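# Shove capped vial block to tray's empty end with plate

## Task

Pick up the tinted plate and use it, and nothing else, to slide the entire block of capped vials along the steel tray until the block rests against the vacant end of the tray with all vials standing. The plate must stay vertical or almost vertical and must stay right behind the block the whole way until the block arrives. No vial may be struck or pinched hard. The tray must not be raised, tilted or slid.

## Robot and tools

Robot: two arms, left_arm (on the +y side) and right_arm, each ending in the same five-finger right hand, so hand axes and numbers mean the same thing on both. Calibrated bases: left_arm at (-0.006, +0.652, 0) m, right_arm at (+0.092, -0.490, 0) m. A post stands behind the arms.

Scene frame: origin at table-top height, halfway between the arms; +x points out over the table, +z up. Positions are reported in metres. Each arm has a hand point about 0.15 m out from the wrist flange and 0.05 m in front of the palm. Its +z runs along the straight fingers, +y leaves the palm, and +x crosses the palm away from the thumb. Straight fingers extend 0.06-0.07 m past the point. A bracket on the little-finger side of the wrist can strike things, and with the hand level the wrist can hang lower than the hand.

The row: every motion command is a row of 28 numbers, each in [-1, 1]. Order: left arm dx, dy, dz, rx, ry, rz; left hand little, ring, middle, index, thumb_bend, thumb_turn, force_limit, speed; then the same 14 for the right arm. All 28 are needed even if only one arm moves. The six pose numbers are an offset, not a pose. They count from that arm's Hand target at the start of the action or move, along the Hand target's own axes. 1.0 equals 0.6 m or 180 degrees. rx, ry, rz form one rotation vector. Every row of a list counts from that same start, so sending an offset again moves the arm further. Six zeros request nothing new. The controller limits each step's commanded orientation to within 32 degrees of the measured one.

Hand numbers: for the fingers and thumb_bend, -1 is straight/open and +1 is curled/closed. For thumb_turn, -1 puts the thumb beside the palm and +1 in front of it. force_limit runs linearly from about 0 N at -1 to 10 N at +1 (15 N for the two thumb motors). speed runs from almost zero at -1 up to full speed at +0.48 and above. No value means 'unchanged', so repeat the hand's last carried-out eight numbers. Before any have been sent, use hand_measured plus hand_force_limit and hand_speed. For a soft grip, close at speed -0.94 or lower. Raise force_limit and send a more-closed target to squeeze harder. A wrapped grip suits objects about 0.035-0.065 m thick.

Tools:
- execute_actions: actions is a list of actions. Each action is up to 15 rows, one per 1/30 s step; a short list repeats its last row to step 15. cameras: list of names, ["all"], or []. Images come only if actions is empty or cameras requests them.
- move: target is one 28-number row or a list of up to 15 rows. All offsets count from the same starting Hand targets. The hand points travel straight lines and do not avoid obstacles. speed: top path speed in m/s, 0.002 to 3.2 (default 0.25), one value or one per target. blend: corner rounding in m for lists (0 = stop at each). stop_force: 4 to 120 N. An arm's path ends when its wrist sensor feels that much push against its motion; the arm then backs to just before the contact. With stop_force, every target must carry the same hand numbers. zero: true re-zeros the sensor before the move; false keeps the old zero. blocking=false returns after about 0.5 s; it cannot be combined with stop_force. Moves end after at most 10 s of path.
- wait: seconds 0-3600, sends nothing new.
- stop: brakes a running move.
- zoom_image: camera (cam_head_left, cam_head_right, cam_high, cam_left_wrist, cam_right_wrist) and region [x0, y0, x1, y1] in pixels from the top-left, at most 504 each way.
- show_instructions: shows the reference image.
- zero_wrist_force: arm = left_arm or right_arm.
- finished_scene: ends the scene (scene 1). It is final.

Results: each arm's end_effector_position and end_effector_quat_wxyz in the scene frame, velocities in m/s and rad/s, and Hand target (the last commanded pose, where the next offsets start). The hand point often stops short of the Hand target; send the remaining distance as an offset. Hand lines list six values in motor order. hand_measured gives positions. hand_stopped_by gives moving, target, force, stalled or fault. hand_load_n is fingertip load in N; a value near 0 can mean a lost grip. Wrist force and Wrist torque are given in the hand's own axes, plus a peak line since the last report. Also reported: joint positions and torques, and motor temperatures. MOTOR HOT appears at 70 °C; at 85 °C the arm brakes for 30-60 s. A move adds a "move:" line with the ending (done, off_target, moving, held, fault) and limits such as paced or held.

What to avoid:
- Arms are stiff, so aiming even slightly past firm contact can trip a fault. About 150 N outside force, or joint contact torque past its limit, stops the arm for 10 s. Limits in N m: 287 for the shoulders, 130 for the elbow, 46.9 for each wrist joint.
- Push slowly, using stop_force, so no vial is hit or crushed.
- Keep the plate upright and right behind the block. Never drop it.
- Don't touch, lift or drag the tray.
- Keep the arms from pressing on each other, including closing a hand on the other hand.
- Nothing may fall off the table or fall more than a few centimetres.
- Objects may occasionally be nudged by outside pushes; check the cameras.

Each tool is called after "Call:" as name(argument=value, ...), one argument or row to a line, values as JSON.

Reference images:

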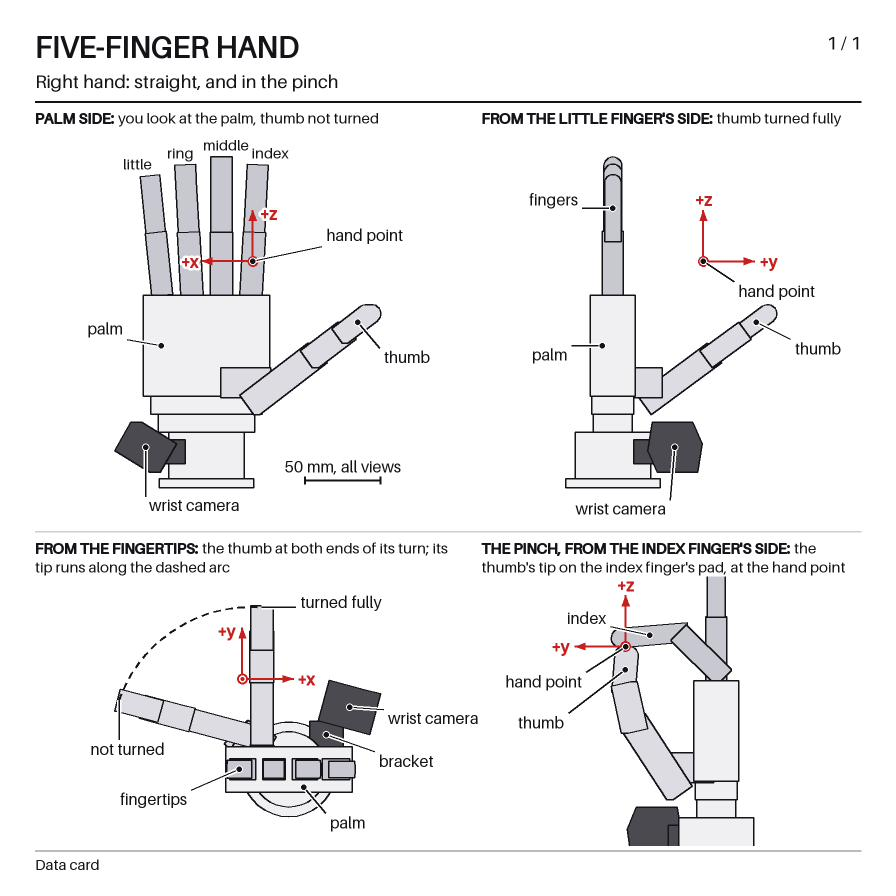

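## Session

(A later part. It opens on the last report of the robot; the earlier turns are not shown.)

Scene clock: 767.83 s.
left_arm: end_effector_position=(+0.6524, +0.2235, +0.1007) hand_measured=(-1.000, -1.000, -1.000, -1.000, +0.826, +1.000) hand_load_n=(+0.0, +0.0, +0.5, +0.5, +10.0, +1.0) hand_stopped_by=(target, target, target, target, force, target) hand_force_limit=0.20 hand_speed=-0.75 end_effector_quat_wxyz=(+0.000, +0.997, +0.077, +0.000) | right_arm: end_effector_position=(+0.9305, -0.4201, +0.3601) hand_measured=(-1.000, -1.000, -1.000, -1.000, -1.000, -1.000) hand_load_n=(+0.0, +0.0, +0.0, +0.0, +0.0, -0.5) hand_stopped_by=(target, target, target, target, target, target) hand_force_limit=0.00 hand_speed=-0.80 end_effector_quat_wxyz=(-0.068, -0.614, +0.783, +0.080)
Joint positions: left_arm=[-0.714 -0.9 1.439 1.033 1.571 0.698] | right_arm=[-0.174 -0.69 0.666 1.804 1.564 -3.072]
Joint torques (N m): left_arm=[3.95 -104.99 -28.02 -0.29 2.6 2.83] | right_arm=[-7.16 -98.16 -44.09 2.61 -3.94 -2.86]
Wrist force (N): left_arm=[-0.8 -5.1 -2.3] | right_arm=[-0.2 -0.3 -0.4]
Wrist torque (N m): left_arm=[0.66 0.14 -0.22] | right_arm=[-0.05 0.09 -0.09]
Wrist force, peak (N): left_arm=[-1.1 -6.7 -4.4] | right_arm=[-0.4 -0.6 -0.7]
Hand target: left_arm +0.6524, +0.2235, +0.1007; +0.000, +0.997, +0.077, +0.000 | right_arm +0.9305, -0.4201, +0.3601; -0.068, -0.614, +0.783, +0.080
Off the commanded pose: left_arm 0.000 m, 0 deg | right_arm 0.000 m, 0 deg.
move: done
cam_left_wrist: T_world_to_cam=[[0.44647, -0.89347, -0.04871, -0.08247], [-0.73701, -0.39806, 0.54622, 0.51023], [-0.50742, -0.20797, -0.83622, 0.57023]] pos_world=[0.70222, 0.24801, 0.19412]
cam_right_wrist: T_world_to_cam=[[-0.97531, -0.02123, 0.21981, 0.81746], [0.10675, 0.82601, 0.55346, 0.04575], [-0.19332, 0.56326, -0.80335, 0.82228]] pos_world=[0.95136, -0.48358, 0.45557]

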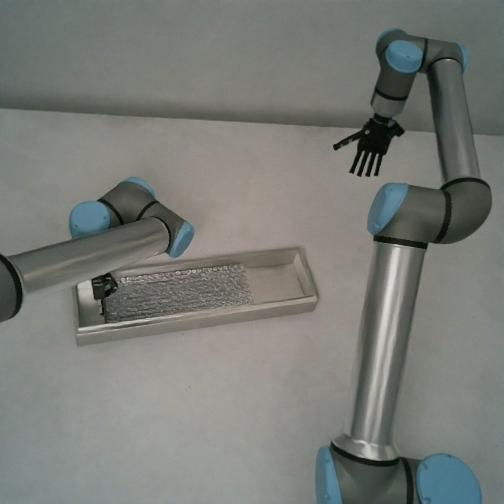

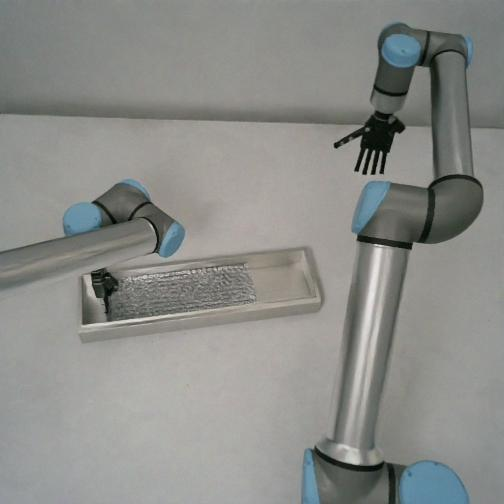

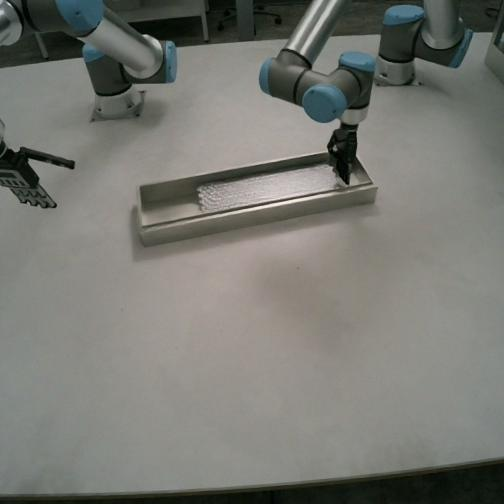

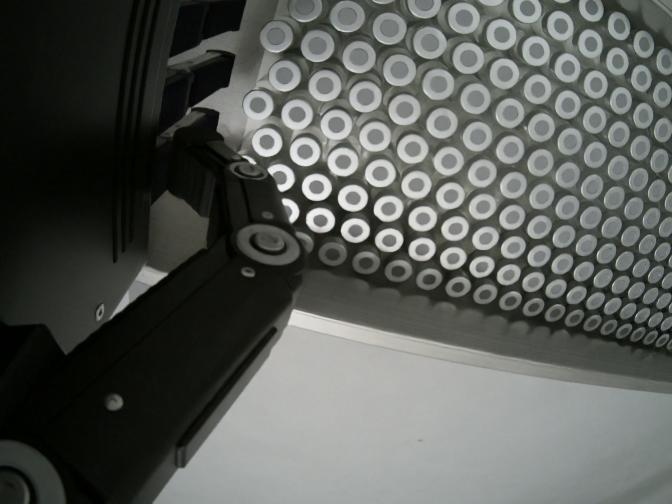

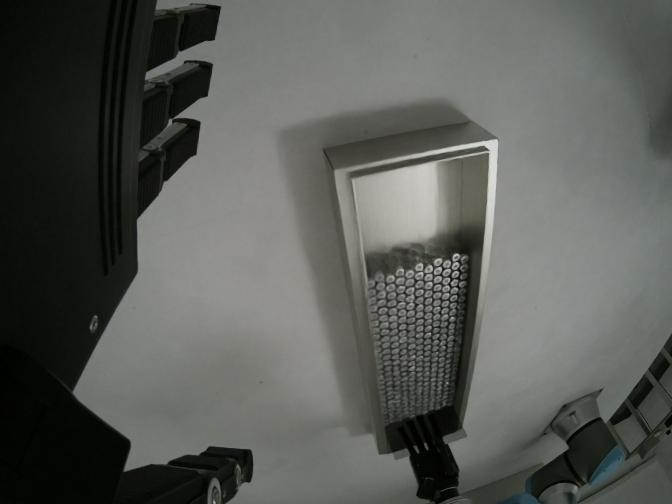

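Call:
move(
  target=[0,0.1,0,0,0,0,-1,-1,-1,-1,0.97,1,0.2,-0.75, 0,0,0,0,0,0,-1,-1,-1,-1,-1,-1,0,-0.8],
  speed=0.015,
  stop_force=18,
  cameras=["all"],
)

Call:
zoom_image(
  camera="cam_left_wrist",
  region=[100, 0, 400, 300],
)

Call:
zoom_image(
  camera="cam_high",
  region=[290, 120, 390, 220],
)

Call:
zoom_image(
  camera="cam_right_wrist",
  region=[340, 230, 500, 460],
)

Scene clock: 783.80 s.
left_arm: end_effector_position=(+0.6616, +0.1642, +0.1007) hand_measured=(-1.000, -1.000, -1.000, -1.000, +0.826, +1.000) hand_load_n=(+0.0, +0.0, +0.0, +0.0, +10.5, +1.0) hand_stopped_by=(target, target, target, target, force, target) hand_force_limit=0.20 hand_speed=-0.75 end_effector_quat_wxyz=(+0.000, +0.997, +0.077, +0.000) | right_arm: end_effector_position=(+0.9305, -0.4201, +0.3601) hand_measured=(-1.000, -1.000, -1.000, -1.000, -1.000, -1.000) hand_load_n=(+0.0, +0.0, +0.0, +0.0, +0.0, +0.0) hand_stopped_by=(target, target, target, target, target, target) hand_force_limit=0.00 hand_speed=-0.80 end_effector_quat_wxyz=(-0.068, -0.614, +0.783, +0.080)
Joint positions: left_arm=[-0.762 -0.845 1.34 1.076 1.571 0.65] | right_arm=[-0.174 -0.69 0.666 1.804 1.564 -3.072]
Joint torques (N m): left_arm=[3.97 -110.61 -28.53 0.07 3.18 2.87] | right_arm=[-8.49 -96.37 -44.92 2.69 -3.77 -2.57]
Wrist force (N): left_arm=[-1.2 -4.9 -1.1] | right_arm=[-0.2 0.0 -0.7]
Wrist torque (N m): left_arm=[0.50 0.22 -0.21] | right_arm=[0.03 0.10 -0.09]
Wrist force, peak (N): left_arm=[-0.6 -8.1 -5.1] | right_arm=[-0.5 -0.6 -0.8]
Hand target: left_arm +0.6616, +0.1642, +0.1007; +0.000, +0.997, +0.077, +0.000 | right_arm +0.9305, -0.4201, +0.3601; -0.068, -0.614, +0.783, +0.080
Off the commanded pose: left_arm 0.000 m, 0 deg | right_arm 0.000 m, 0 deg.
move: done
cam_left_wrist: T_world_to_cam=[[0.44647, -0.89347, -0.04871, -0.13952], [-0.73701, -0.39806, 0.54622, 0.49339], [-0.50742, -0.20797, -0.83622, 0.56243]] pos_world=[0.71132, 0.18871, 0.19402]
cam_right_wrist: T_world_to_cam=[[-0.97531, -0.02123, 0.21981, 0.81746], [0.10675, 0.82601, 0.55346, 0.04575], [-0.19332, 0.56326, -0.80335, 0.82228]] pos_world=[0.95136, -0.48358, 0.45557]

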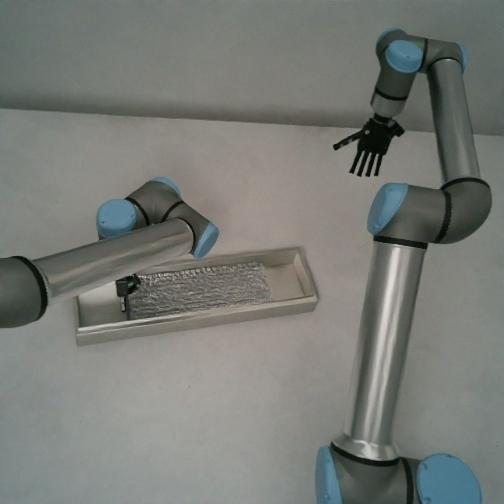

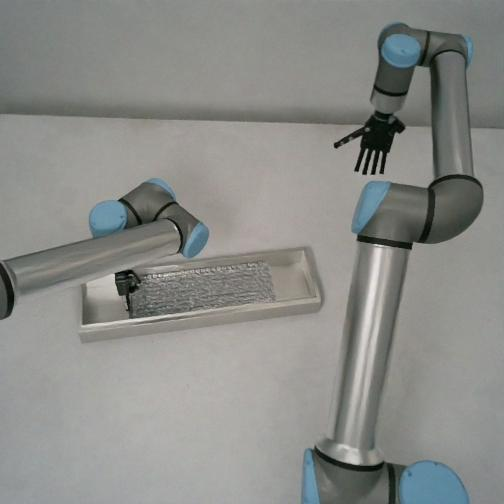

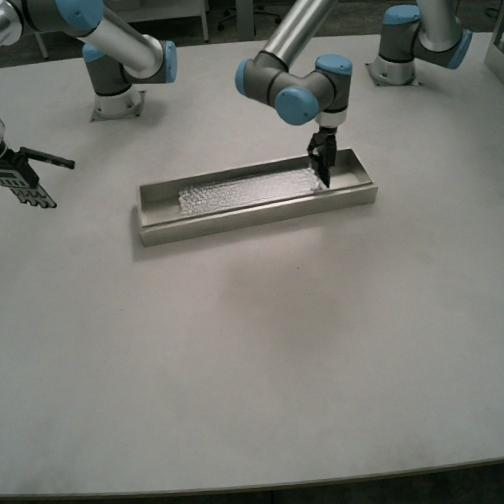

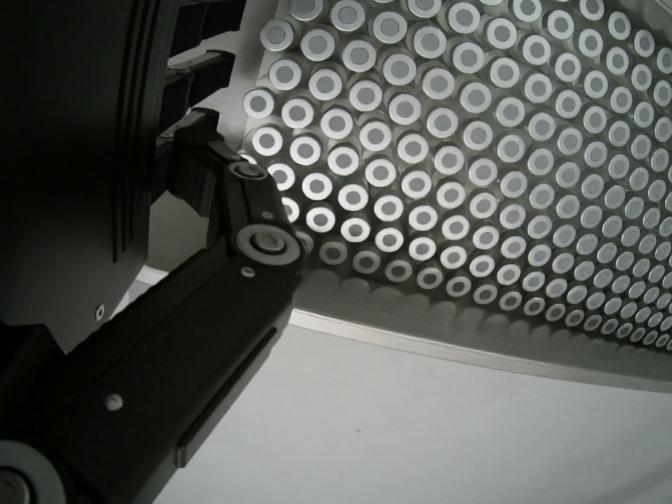

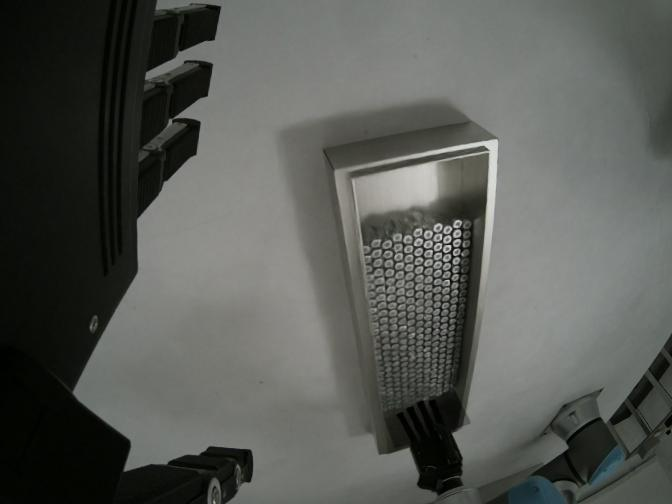

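Scaled by 1.680 from the camera's image (finer frame: 960x720).

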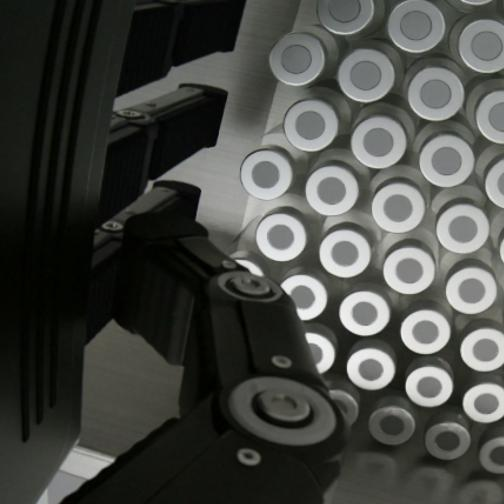

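Scaled by 5.040 from the camera's image (finer frame: 720x720).

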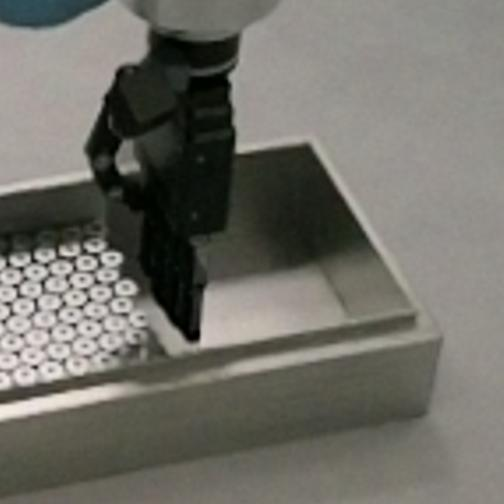

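Scaled by 2.191 from the camera's image (finer frame: 960x720).

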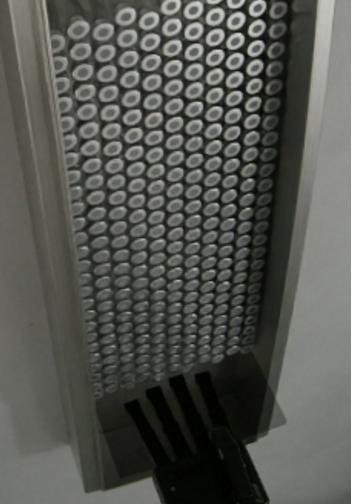

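Call:
move(
  target=[0,0.1,0,0,0,0,-1,-1,-1,-1,0.97,1,0.2,-0.75, 0,0,0,0,0,0,-1,-1,-1,-1,-1,-1,0,-0.8],
  speed=0.015,
  stop_force=12,
  cameras=["all"],
)

Call:
zoom_image(
  camera="cam_left_wrist",
  region=[100, 0, 400, 300],
)

Call:
zoom_image(
  camera="cam_right_wrist",
  region=[320, 110, 510, 300],
)

Call:
zoom_image(
  camera="cam_right_wrist",
  region=[340, 230, 500, 460],
)

Call:
zoom_image(
  camera="cam_head_left",
  region=[200, 230, 330, 330],
)

Scene clock: 798.43 s.
left_arm: end_effector_position=(+0.6708, +0.1049, +0.1007) hand_measured=(-1.000, -1.000, -1.000, -1.000, +0.824, +1.000) hand_load_n=(+0.5, +0.0, +0.5, +0.5, +10.0, +1.0) hand_stopped_by=(target, target, target, target, force, target) hand_force_limit=0.20 hand_speed=-0.75 end_effector_quat_wxyz=(+0.000, +0.997, +0.077, +0.000) | right_arm: end_effector_position=(+0.9305, -0.4201, +0.3601) hand_measured=(-1.000, -1.000, -1.000, -1.000, -1.000, -1.000) hand_load_n=(+0.0, +0.0, +0.0, +0.0, +0.0, +0.0) hand_stopped_by=(target, target, target, target, target, target) hand_force_limit=0.00 hand_speed=-0.80 end_effector_quat_wxyz=(-0.068, -0.614, +0.783, +0.080)
Joint positions: left_arm=[-0.806 -0.783 1.226 1.128 1.571 0.606] | right_arm=[-0.174 -0.69 0.666 1.804 1.564 -3.072]
Joint torques (N m): left_arm=[5.58 -115.64 -29.31 -0.13 3.38 2.84] | right_arm=[-7.45 -96.77 -43.89 3.04 -4.13 -2.55]
Wrist force (N): left_arm=[-1.1 -4.2 -1.4] | right_arm=[-0.3 -0.2 -0.5]
Wrist torque (N m): left_arm=[0.61 0.20 -0.20] | right_arm=[-0.01 0.11 -0.10]
Wrist force, peak (N): left_arm=[-0.8 -8.0 -5.0] | right_arm=[-0.1 -0.5 -0.8]
Hand target: left_arm +0.6708, +0.1049, +0.1007; +0.000, +0.997, +0.077, +0.000 | right_arm +0.9305, -0.4201, +0.3601; -0.068, -0.614, +0.783, +0.080
Off the commanded pose: left_arm 0.000 m, 0 deg | right_arm 0.000 m, 0 deg.
move: done
cam_left_wrist: T_world_to_cam=[[0.44647, -0.89347, -0.04871, -0.19661], [-0.73701, -0.39806, 0.54622, 0.47657], [-0.50742, -0.20797, -0.83622, 0.55477]] pos_world=[0.72052, 0.12941, 0.19402]
cam_right_wrist: T_world_to_cam=[[-0.97531, -0.02123, 0.21981, 0.81746], [0.10675, 0.82601, 0.55346, 0.04575], [-0.19332, 0.56326, -0.80335, 0.82228]] pos_world=[0.95136, -0.48358, 0.45557]

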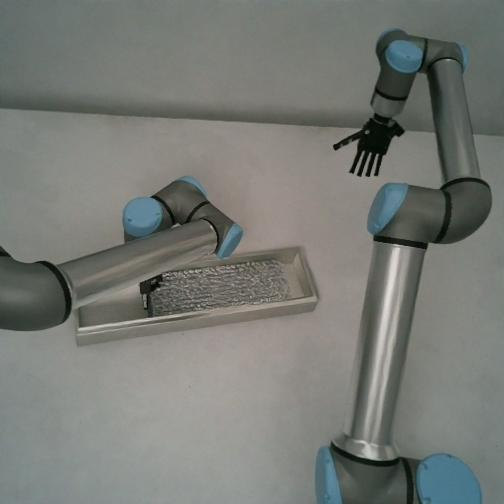

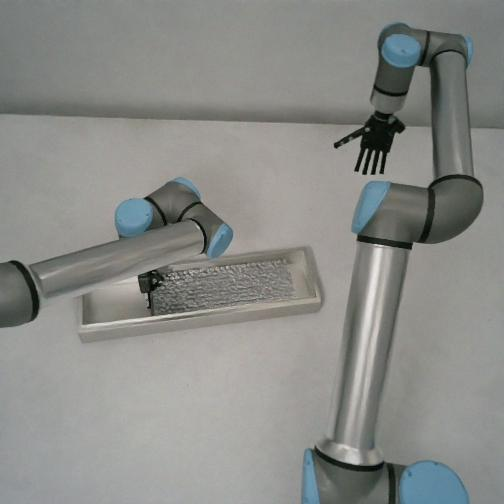

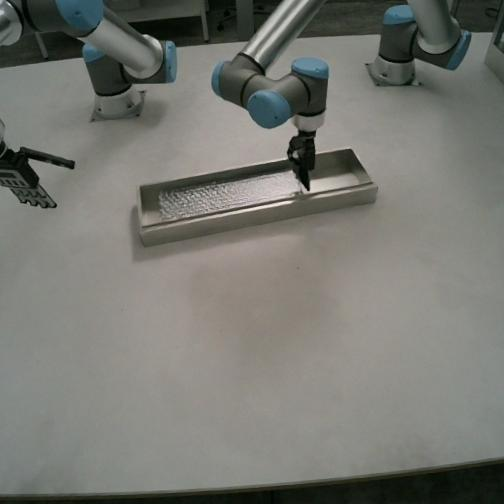

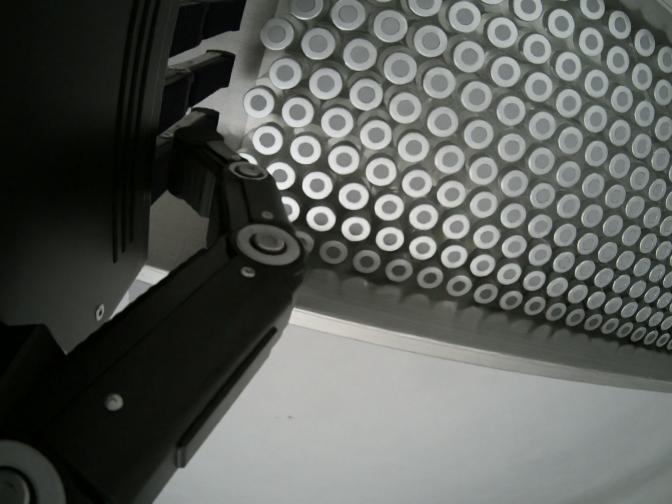

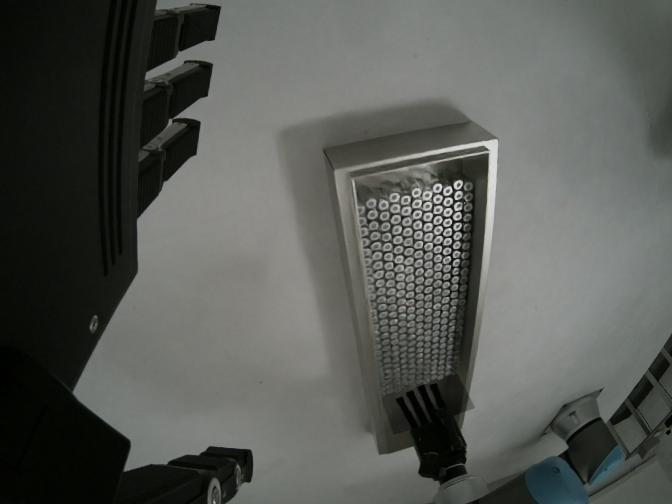

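Scaled by 1.680 from the camera's image (finer frame: 960x720).

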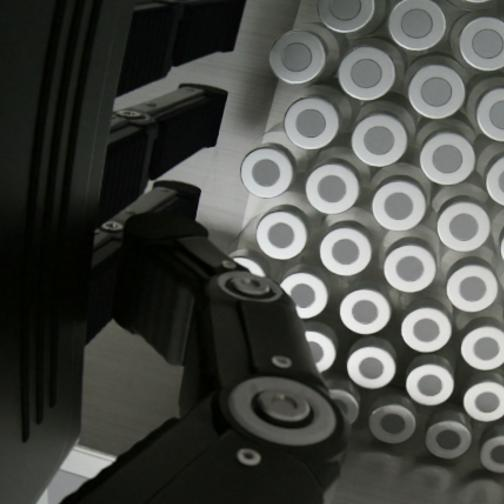

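Scaled by 2.653 from the camera's image (finer frame: 960x720).

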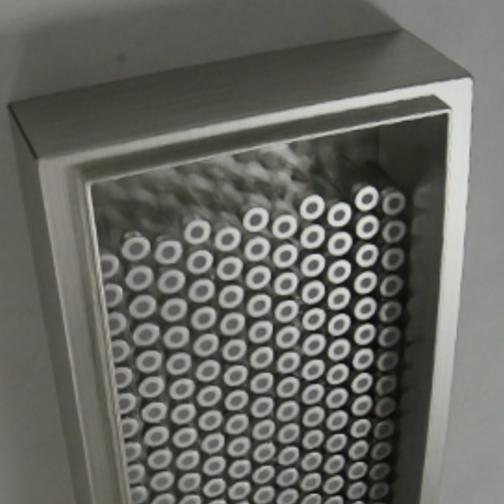

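Scaled by 2.191 from the camera's image (finer frame: 960x720).

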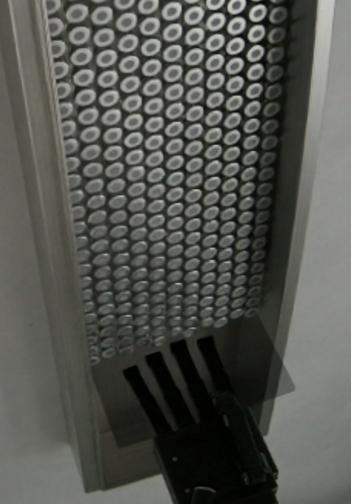

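Scaled by 3.877 from the camera's image (finer frame: 720x720).

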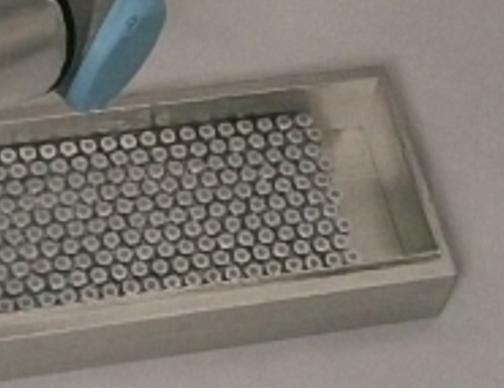

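Call:
move(
  target=[0,0.0833,0,0,0,0,-1,-1,-1,-1,0.97,1,0.2,-0.75, 0,0,0,0,0,0,-1,-1,-1,-1,-1,-1,0,-0.8],
  speed=0.006,
  stop_force=8,
  cameras=["all"],
)

Call:
zoom_image(
  camera="cam_left_wrist",
  region=[100, 0, 400, 300],
)

Call:
zoom_image(
  camera="cam_right_wrist",
  region=[320, 110, 510, 300],
)

Call:
zoom_image(
  camera="cam_right_wrist",
  region=[340, 230, 500, 460],
)

Call:
zoom_image(
  camera="cam_head_left",
  region=[200, 230, 330, 330],
)

Scene clock: 817.83 s.
left_arm: end_effector_position=(+0.6777, +0.0599, +0.1006) hand_measured=(-1.000, -1.000, -1.000, -1.000, +0.824, +1.000) hand_load_n=(+0.0, +0.0, +0.0, +0.0, +10.5, +1.0) hand_stopped_by=(target, target, target, target, force, target) hand_force_limit=0.20 hand_speed=-0.75 end_effector_quat_wxyz=(+0.000, +0.997, +0.077, +0.000) | right_arm: end_effector_position=(+0.9305, -0.4201, +0.3601) hand_measured=(-1.000, -1.000, -1.000, -1.000, -1.000, -1.000) hand_load_n=(+0.0, +0.0, +0.0, +0.0, +0.0, +0.0) hand_stopped_by=(target, target, target, target, target, target) hand_force_limit=0.00 hand_speed=-0.80 end_effector_quat_wxyz=(-0.068, -0.614, +0.783, +0.080)
Joint positions: left_arm=[-0.836 -0.73 1.129 1.173 1.571 0.576] | right_arm=[-0.174 -0.69 0.666 1.804 1.564 -3.072]
Joint torques (N m): left_arm=[3.91 -116.52 -30.57 -0.37 3.57 2.91] | right_arm=[-5.69 -96.11 -43.99 3.32 -3.99 -2.73]
Wrist force (N): left_arm=[-0.9 -5.8 -2.7] | right_arm=[-0.3 -0.3 -0.6]
Wrist torque (N m): left_arm=[0.73 0.21 -0.42] | right_arm=[-0.02 0.12 -0.10]
Wrist force, peak (N): left_arm=[-0.8 -12.6 -6.0] | right_arm=[-0.5 -0.8 -0.6]
Hand target: left_arm +0.6777, +0.0599, +0.1006; +0.000, +0.997, +0.077, +0.000 (not the last commanded pose) | right_arm +0.9305, -0.4201, +0.3601; -0.068, -0.614, +0.783, +0.080
Off the commanded pose: left_arm 0.004 m, 0 deg | right_arm 0.000 m, 0 deg.
move: contact (left_arm)
cam_left_wrist: T_world_to_cam=[[0.4465, -0.89345, -0.04889, -0.23993], [-0.73694, -0.39817, 0.54624, 0.46376], [-0.5075, -0.20786, -0.8362, 0.54901]] pos_world=[0.72752, 0.08441, 0.19403]
cam_right_wrist: T_world_to_cam=[[-0.97531, -0.02123, 0.21981, 0.81746], [0.10675, 0.82601, 0.55346, 0.04575], [-0.19332, 0.56326, -0.80335, 0.82228]] pos_world=[0.95136, -0.48358, 0.45557]

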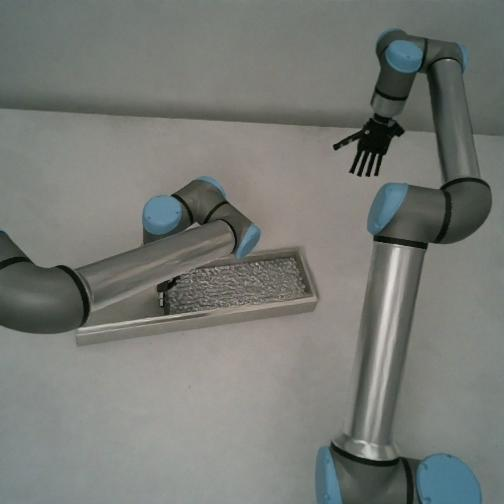

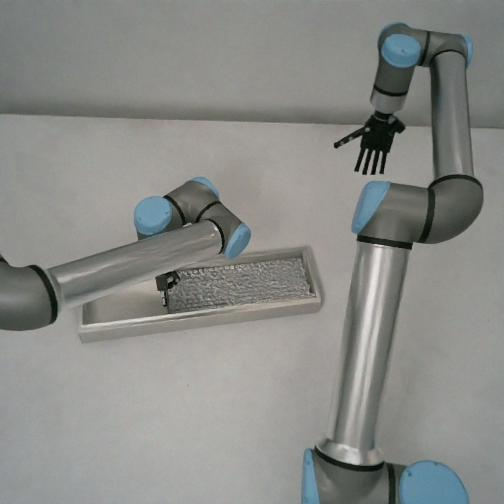

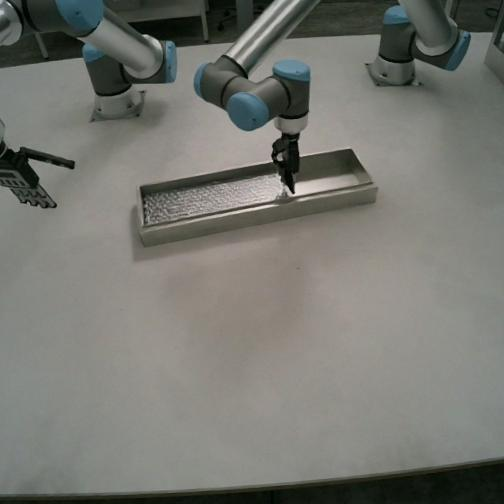

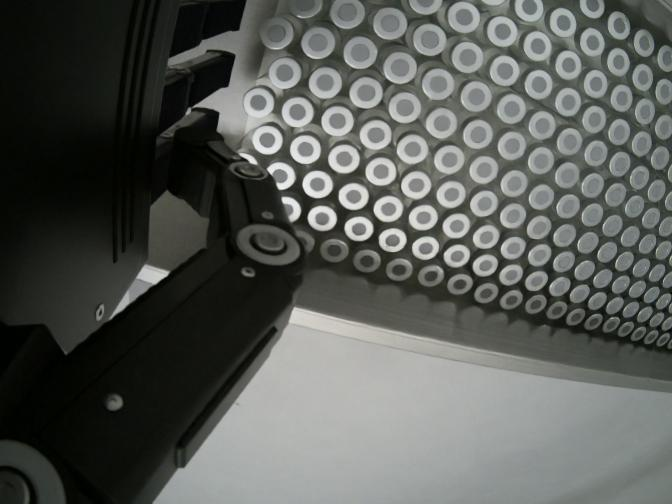

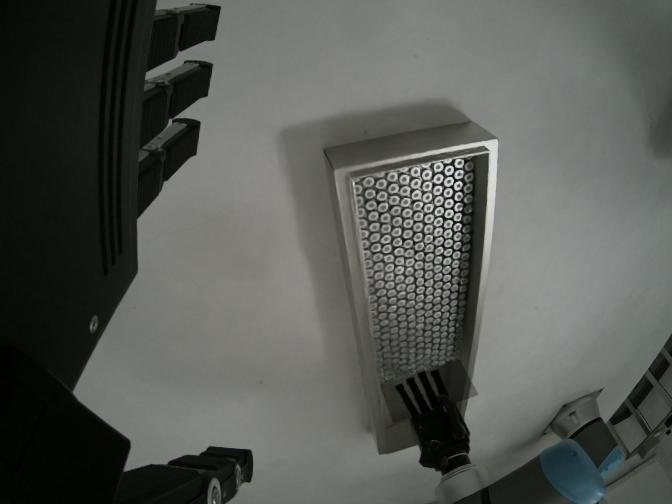

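Scaled by 1.680 from the camera's image (finer frame: 960x720).

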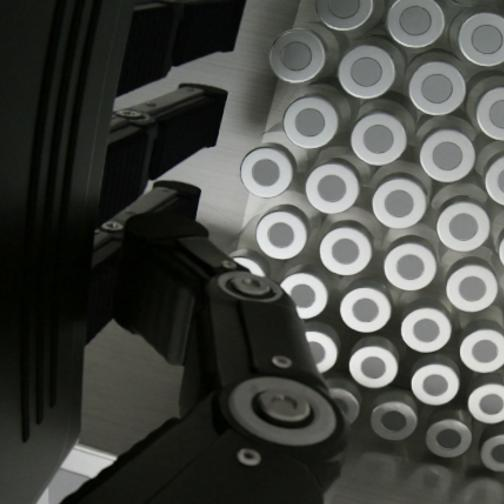

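Scaled by 2.653 from the camera's image (finer frame: 960x720).

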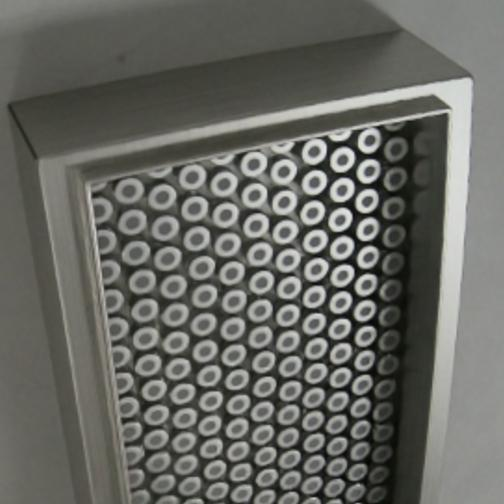

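Scaled by 2.191 from the camera's image (finer frame: 960x720).

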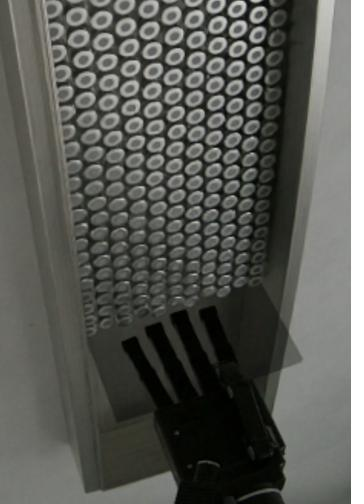

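Scaled by 3.877 from the camera's image (finer frame: 720x720).

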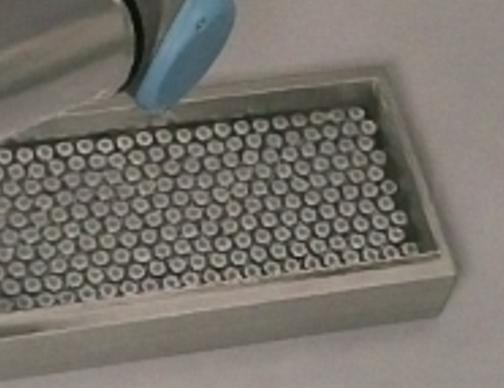

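Call:
move(
  target=[0,0.0333,0,0,0,0,-1,-1,-1,-1,0.97,1,0.2,-0.75, 0,0,0,0,0,0,-1,-1,-1,-1,-1,-1,0,-0.8],
  speed=0.004,
  stop_force=8,
  cameras=["cam_high","cam_head_left","cam_head_right","cam_right_wrist"],
)

Call:
zoom_image(
  camera="cam_high",
  region=[130, 140, 310, 250],
)

Call:
zoom_image(
  camera="cam_right_wrist",
  region=[330, 130, 510, 250],
)

Call:
zoom_image(
  camera="cam_head_right",
  region=[240, 230, 340, 330],
)

Scene clock: 831.20 s.
left_arm: end_effector_position=(+0.6778, +0.0595, +0.1007) hand_measured=(-1.000, -1.000, -1.000, -1.000, +0.824, +1.000) hand_load_n=(+0.0, +0.0, +0.5, +0.0, +10.5, +1.0) hand_stopped_by=(target, target, target, target, force, target) hand_force_limit=0.20 hand_speed=-0.75 end_effector_quat_wxyz=(+0.000, +0.997, +0.077, +0.000) | right_arm: end_effector_position=(+0.9305, -0.4201, +0.3601) hand_measured=(-1.000, -1.000, -1.000, -1.000, -1.000, -1.000) hand_load_n=(+0.0, +0.0, +0.0, +0.0, +0.0, +0.0) hand_stopped_by=(target, target, target, target, target, target) hand_force_limit=0.00 hand_speed=-0.80 end_effector_quat_wxyz=(-0.068, -0.614, +0.783, +0.080)
Joint positions: left_arm=[-0.836 -0.729 1.128 1.173 1.571 0.576] | right_arm=[-0.174 -0.69 0.666 1.804 1.564 -3.072]
Joint torques (N m): left_arm=[0.37 -119.39 -33.54 -2.85 3.8 3.26] | right_arm=[-7.38 -95.42 -44.28 3.28 -3.96 -2.92]
Wrist force (N): left_arm=[-0.7 -13.7 -3.3] | right_arm=[0.0 -0.2 -0.3]
Wrist torque (N m): left_arm=[1.36 0.29 -0.61] | right_arm=[-0.02 0.05 -0.08]
Wrist force, peak (N): left_arm=[-0.8 -17.4 -3.6] | right_arm=[-0.2 -0.5 -0.8]
Hand target: left_arm +0.6778, +0.0595, +0.1007; +0.000, +0.997, +0.077, +0.000 (not the last commanded pose) | right_arm +0.9305, -0.4201, +0.3601; -0.068, -0.614, +0.783, +0.080
Off the commanded pose: left_arm 0.020 m, 0 deg | right_arm 0.000 m, 0 deg.
move: contact (left_arm)
cam_right_wrist: T_world_to_cam=[[-0.97531, -0.02123, 0.21981, 0.81746], [0.10675, 0.82601, 0.55346, 0.04575], [-0.19332, 0.56326, -0.80335, 0.82228]] pos_world=[0.95136, -0.48358, 0.45557]
Images, in order (width x height): cam_head_left 504x504, cam_head_right 504x504, cam_high 504x504, cam_right_wrist 672x504.

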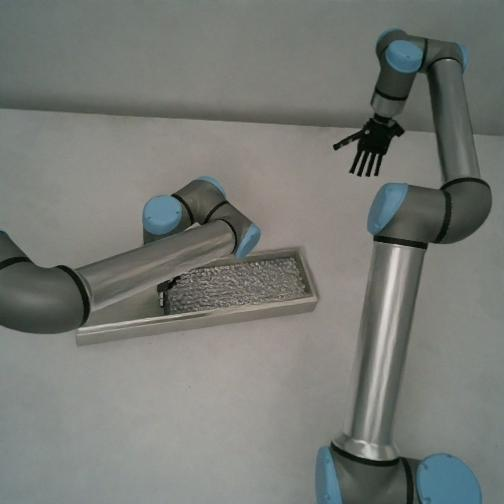

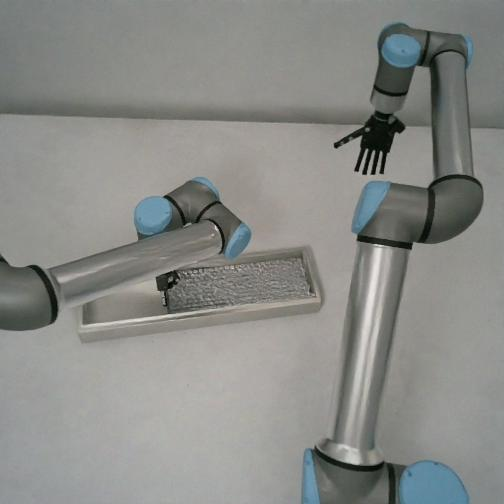

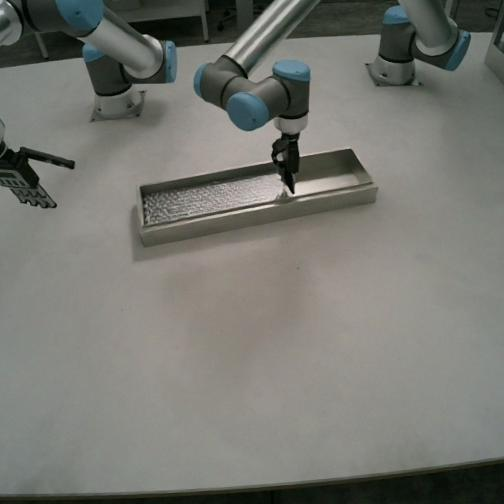

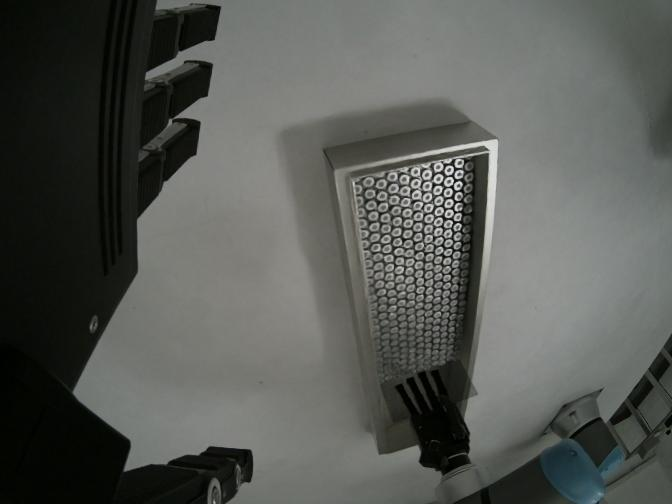

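Scaled by 2.800 from the camera's image (finer frame: 720x720).

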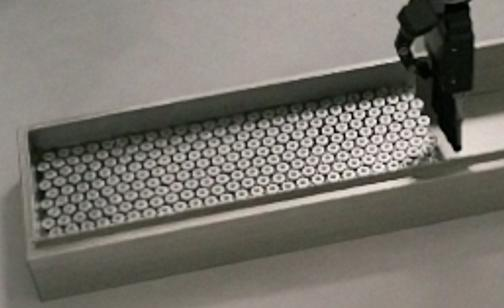

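Scaled by 2.800 from the camera's image (finer frame: 960x720).

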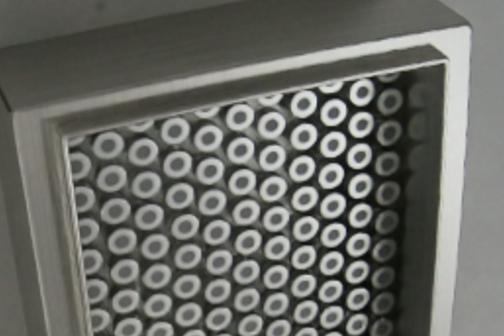

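Scaled by 5.040 from the camera's image (finer frame: 720x720).

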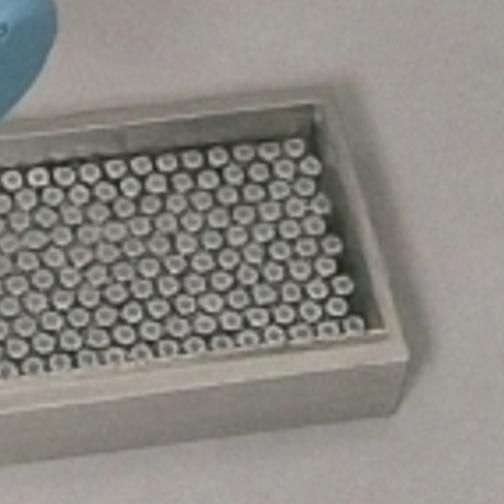

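Call:
move(
  target=[
    [0,-0.0083,0,0,0,0,-1,-1,-1,-1,0.97,1,0.2,-0.75, 0,0,0,0,0,0,-1,-1,-1,-1,-1,-1,0,-0.8],
    [0,-0.05,0,0,0,0,-1,-1,-1,-1,0.97,1,0.2,-0.75, 0,0,0,0,0,0,-1,-1,-1,-1,-1,-1,0,-0.8],
  ],
  speed=[0.005,0.02],
  cameras=["all"],
)

Call:
zoom_image(
  camera="cam_left_wrist",
  region=[100, 0, 400, 300],
)

Call:
zoom_image(
  camera="cam_right_wrist",
  region=[340, 230, 500, 460],
)

Call:
zoom_image(
  camera="cam_high",
  region=[240, 120, 340, 220],
)

Scene clock: 856.93 s.
left_arm: end_effector_position=(+0.6732, +0.0893, +0.1007) hand_measured=(-1.000, -1.000, -1.000, -1.000, +0.824, +1.000) hand_load_n=(+0.0, +0.0, +0.0, +0.5, +8.5, +0.5) hand_stopped_by=(target, target, target, target, force, target) hand_force_limit=0.20 hand_speed=-0.75 end_effector_quat_wxyz=(+0.000, +0.997, +0.076, +0.000) | right_arm: end_effector_position=(+0.9305, -0.4201, +0.3601) hand_measured=(-1.000, -1.000, -1.000, -1.000, -1.000, -1.000) hand_load_n=(+0.0, +0.0, +0.0, +0.0, +0.0, +0.0) hand_stopped_by=(target, target, target, target, target, target) hand_force_limit=0.00 hand_speed=-0.80 end_effector_quat_wxyz=(-0.068, -0.614, +0.783, +0.080)
Joint positions: left_arm=[-0.817 -0.765 1.193 1.143 1.571 0.596] | right_arm=[-0.174 -0.69 0.666 1.804 1.564 -3.072]
Joint torques (N m): left_arm=[-10.1 -97.12 -46.31 5.43 -1.2 0.42] | right_arm=[-6.5 -95.63 -44.41 3.58 -3.82 -2.59]
Wrist force (N): left_arm=[-0.8 0.4 -2.1] | right_arm=[-0.1 -0.3 -0.3]
Wrist torque (N m): left_arm=[0.26 0.19 -0.21] | right_arm=[-0.04 0.07 -0.08]
Wrist force, peak (N): left_arm=[-1.1 -14.0 -3.0] | right_arm=[-0.2 -0.6 -0.9]
Hand target: left_arm +0.6732, +0.0892, +0.1007; +0.000, +0.997, +0.077, +0.000 | right_arm +0.9305, -0.4201, +0.3601; -0.068, -0.614, +0.783, +0.080
Off the commanded pose: left_arm 0.000 m, 0 deg | right_arm 0.000 m, 0 deg.
move: done
cam_left_wrist: T_world_to_cam=[[0.44635, -0.89352, -0.04889, -0.21154], [-0.73702, -0.39806, 0.54621, 0.47215], [-0.50752, -0.20777, -0.83622, 0.55292]] pos_world=[0.72302, 0.11381, 0.19412]
cam_right_wrist: T_world_to_cam=[[-0.97531, -0.02123, 0.21981, 0.81746], [0.10675, 0.82601, 0.55346, 0.04575], [-0.19332, 0.56326, -0.80335, 0.82228]] pos_world=[0.95136, -0.48358, 0.45557]

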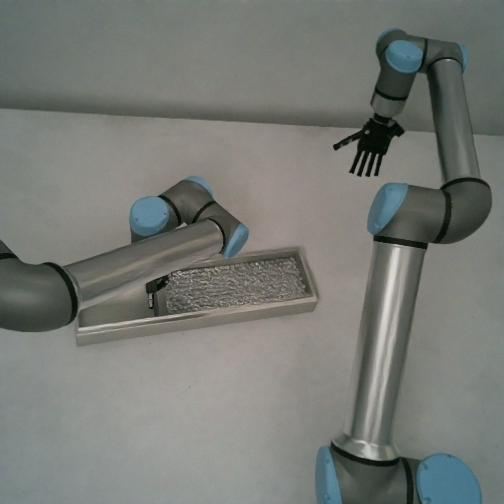

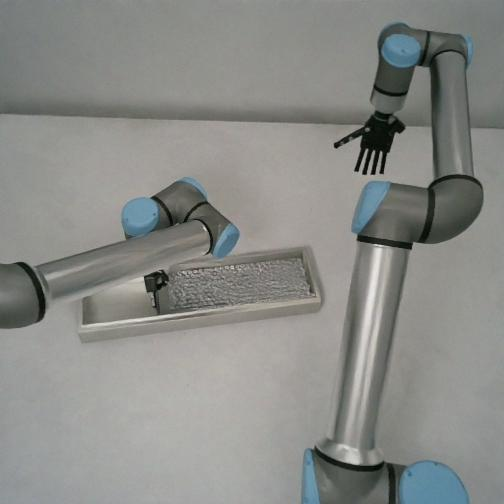

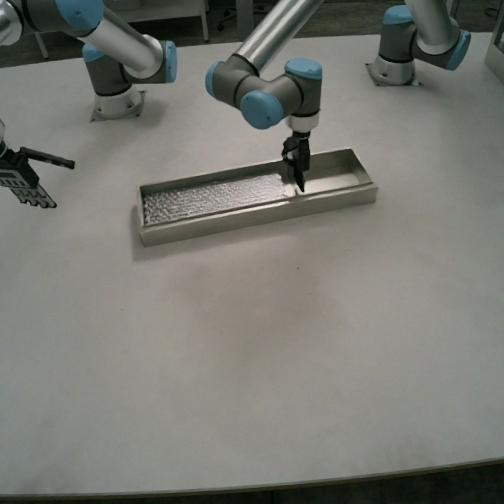

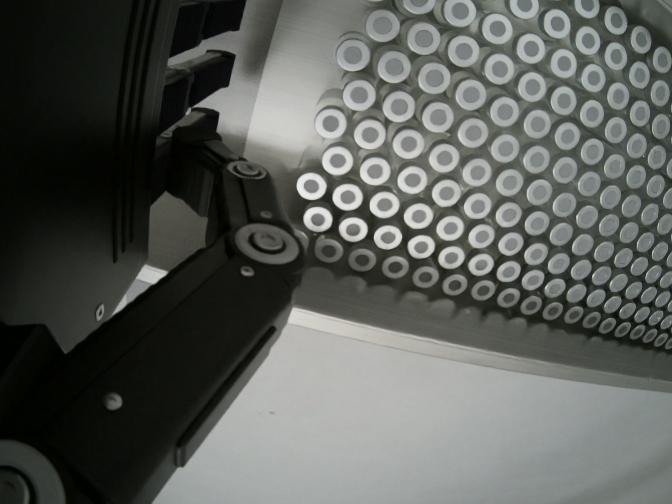

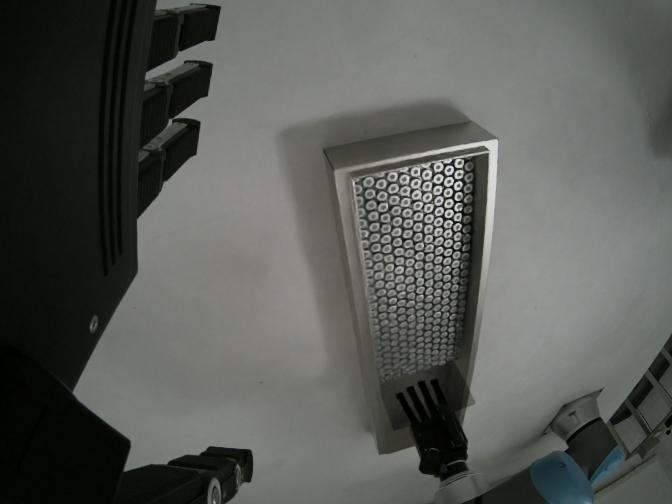

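Scaled by 1.680 from the camera's image (finer frame: 960x720).

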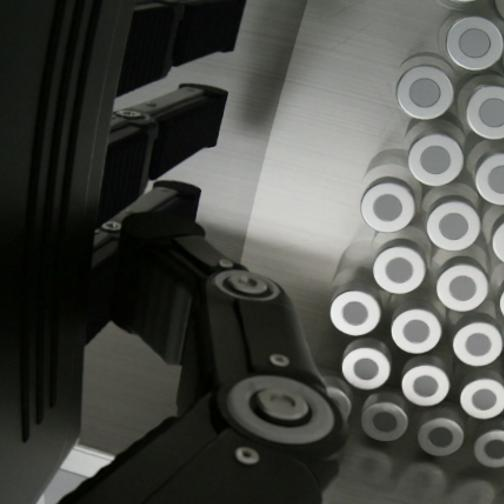

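Scaled by 2.191 from the camera's image (finer frame: 960x720).

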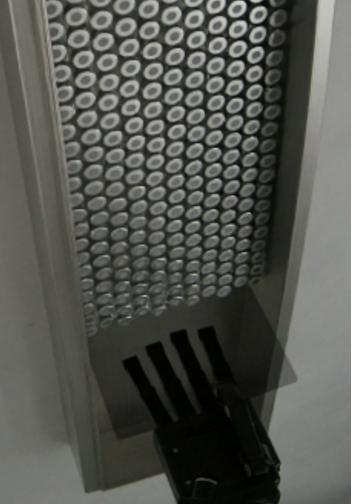

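Scaled by 5.040 from the camera's image (finer frame: 720x720).

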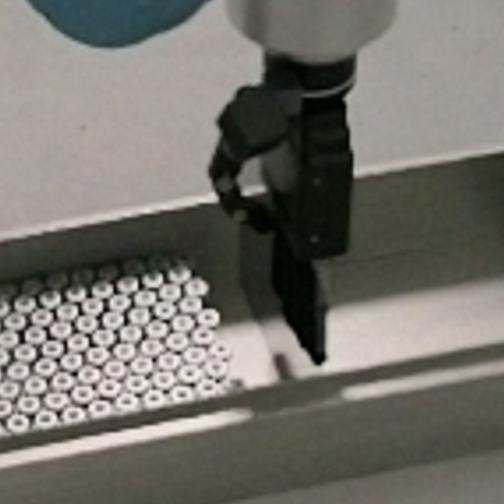

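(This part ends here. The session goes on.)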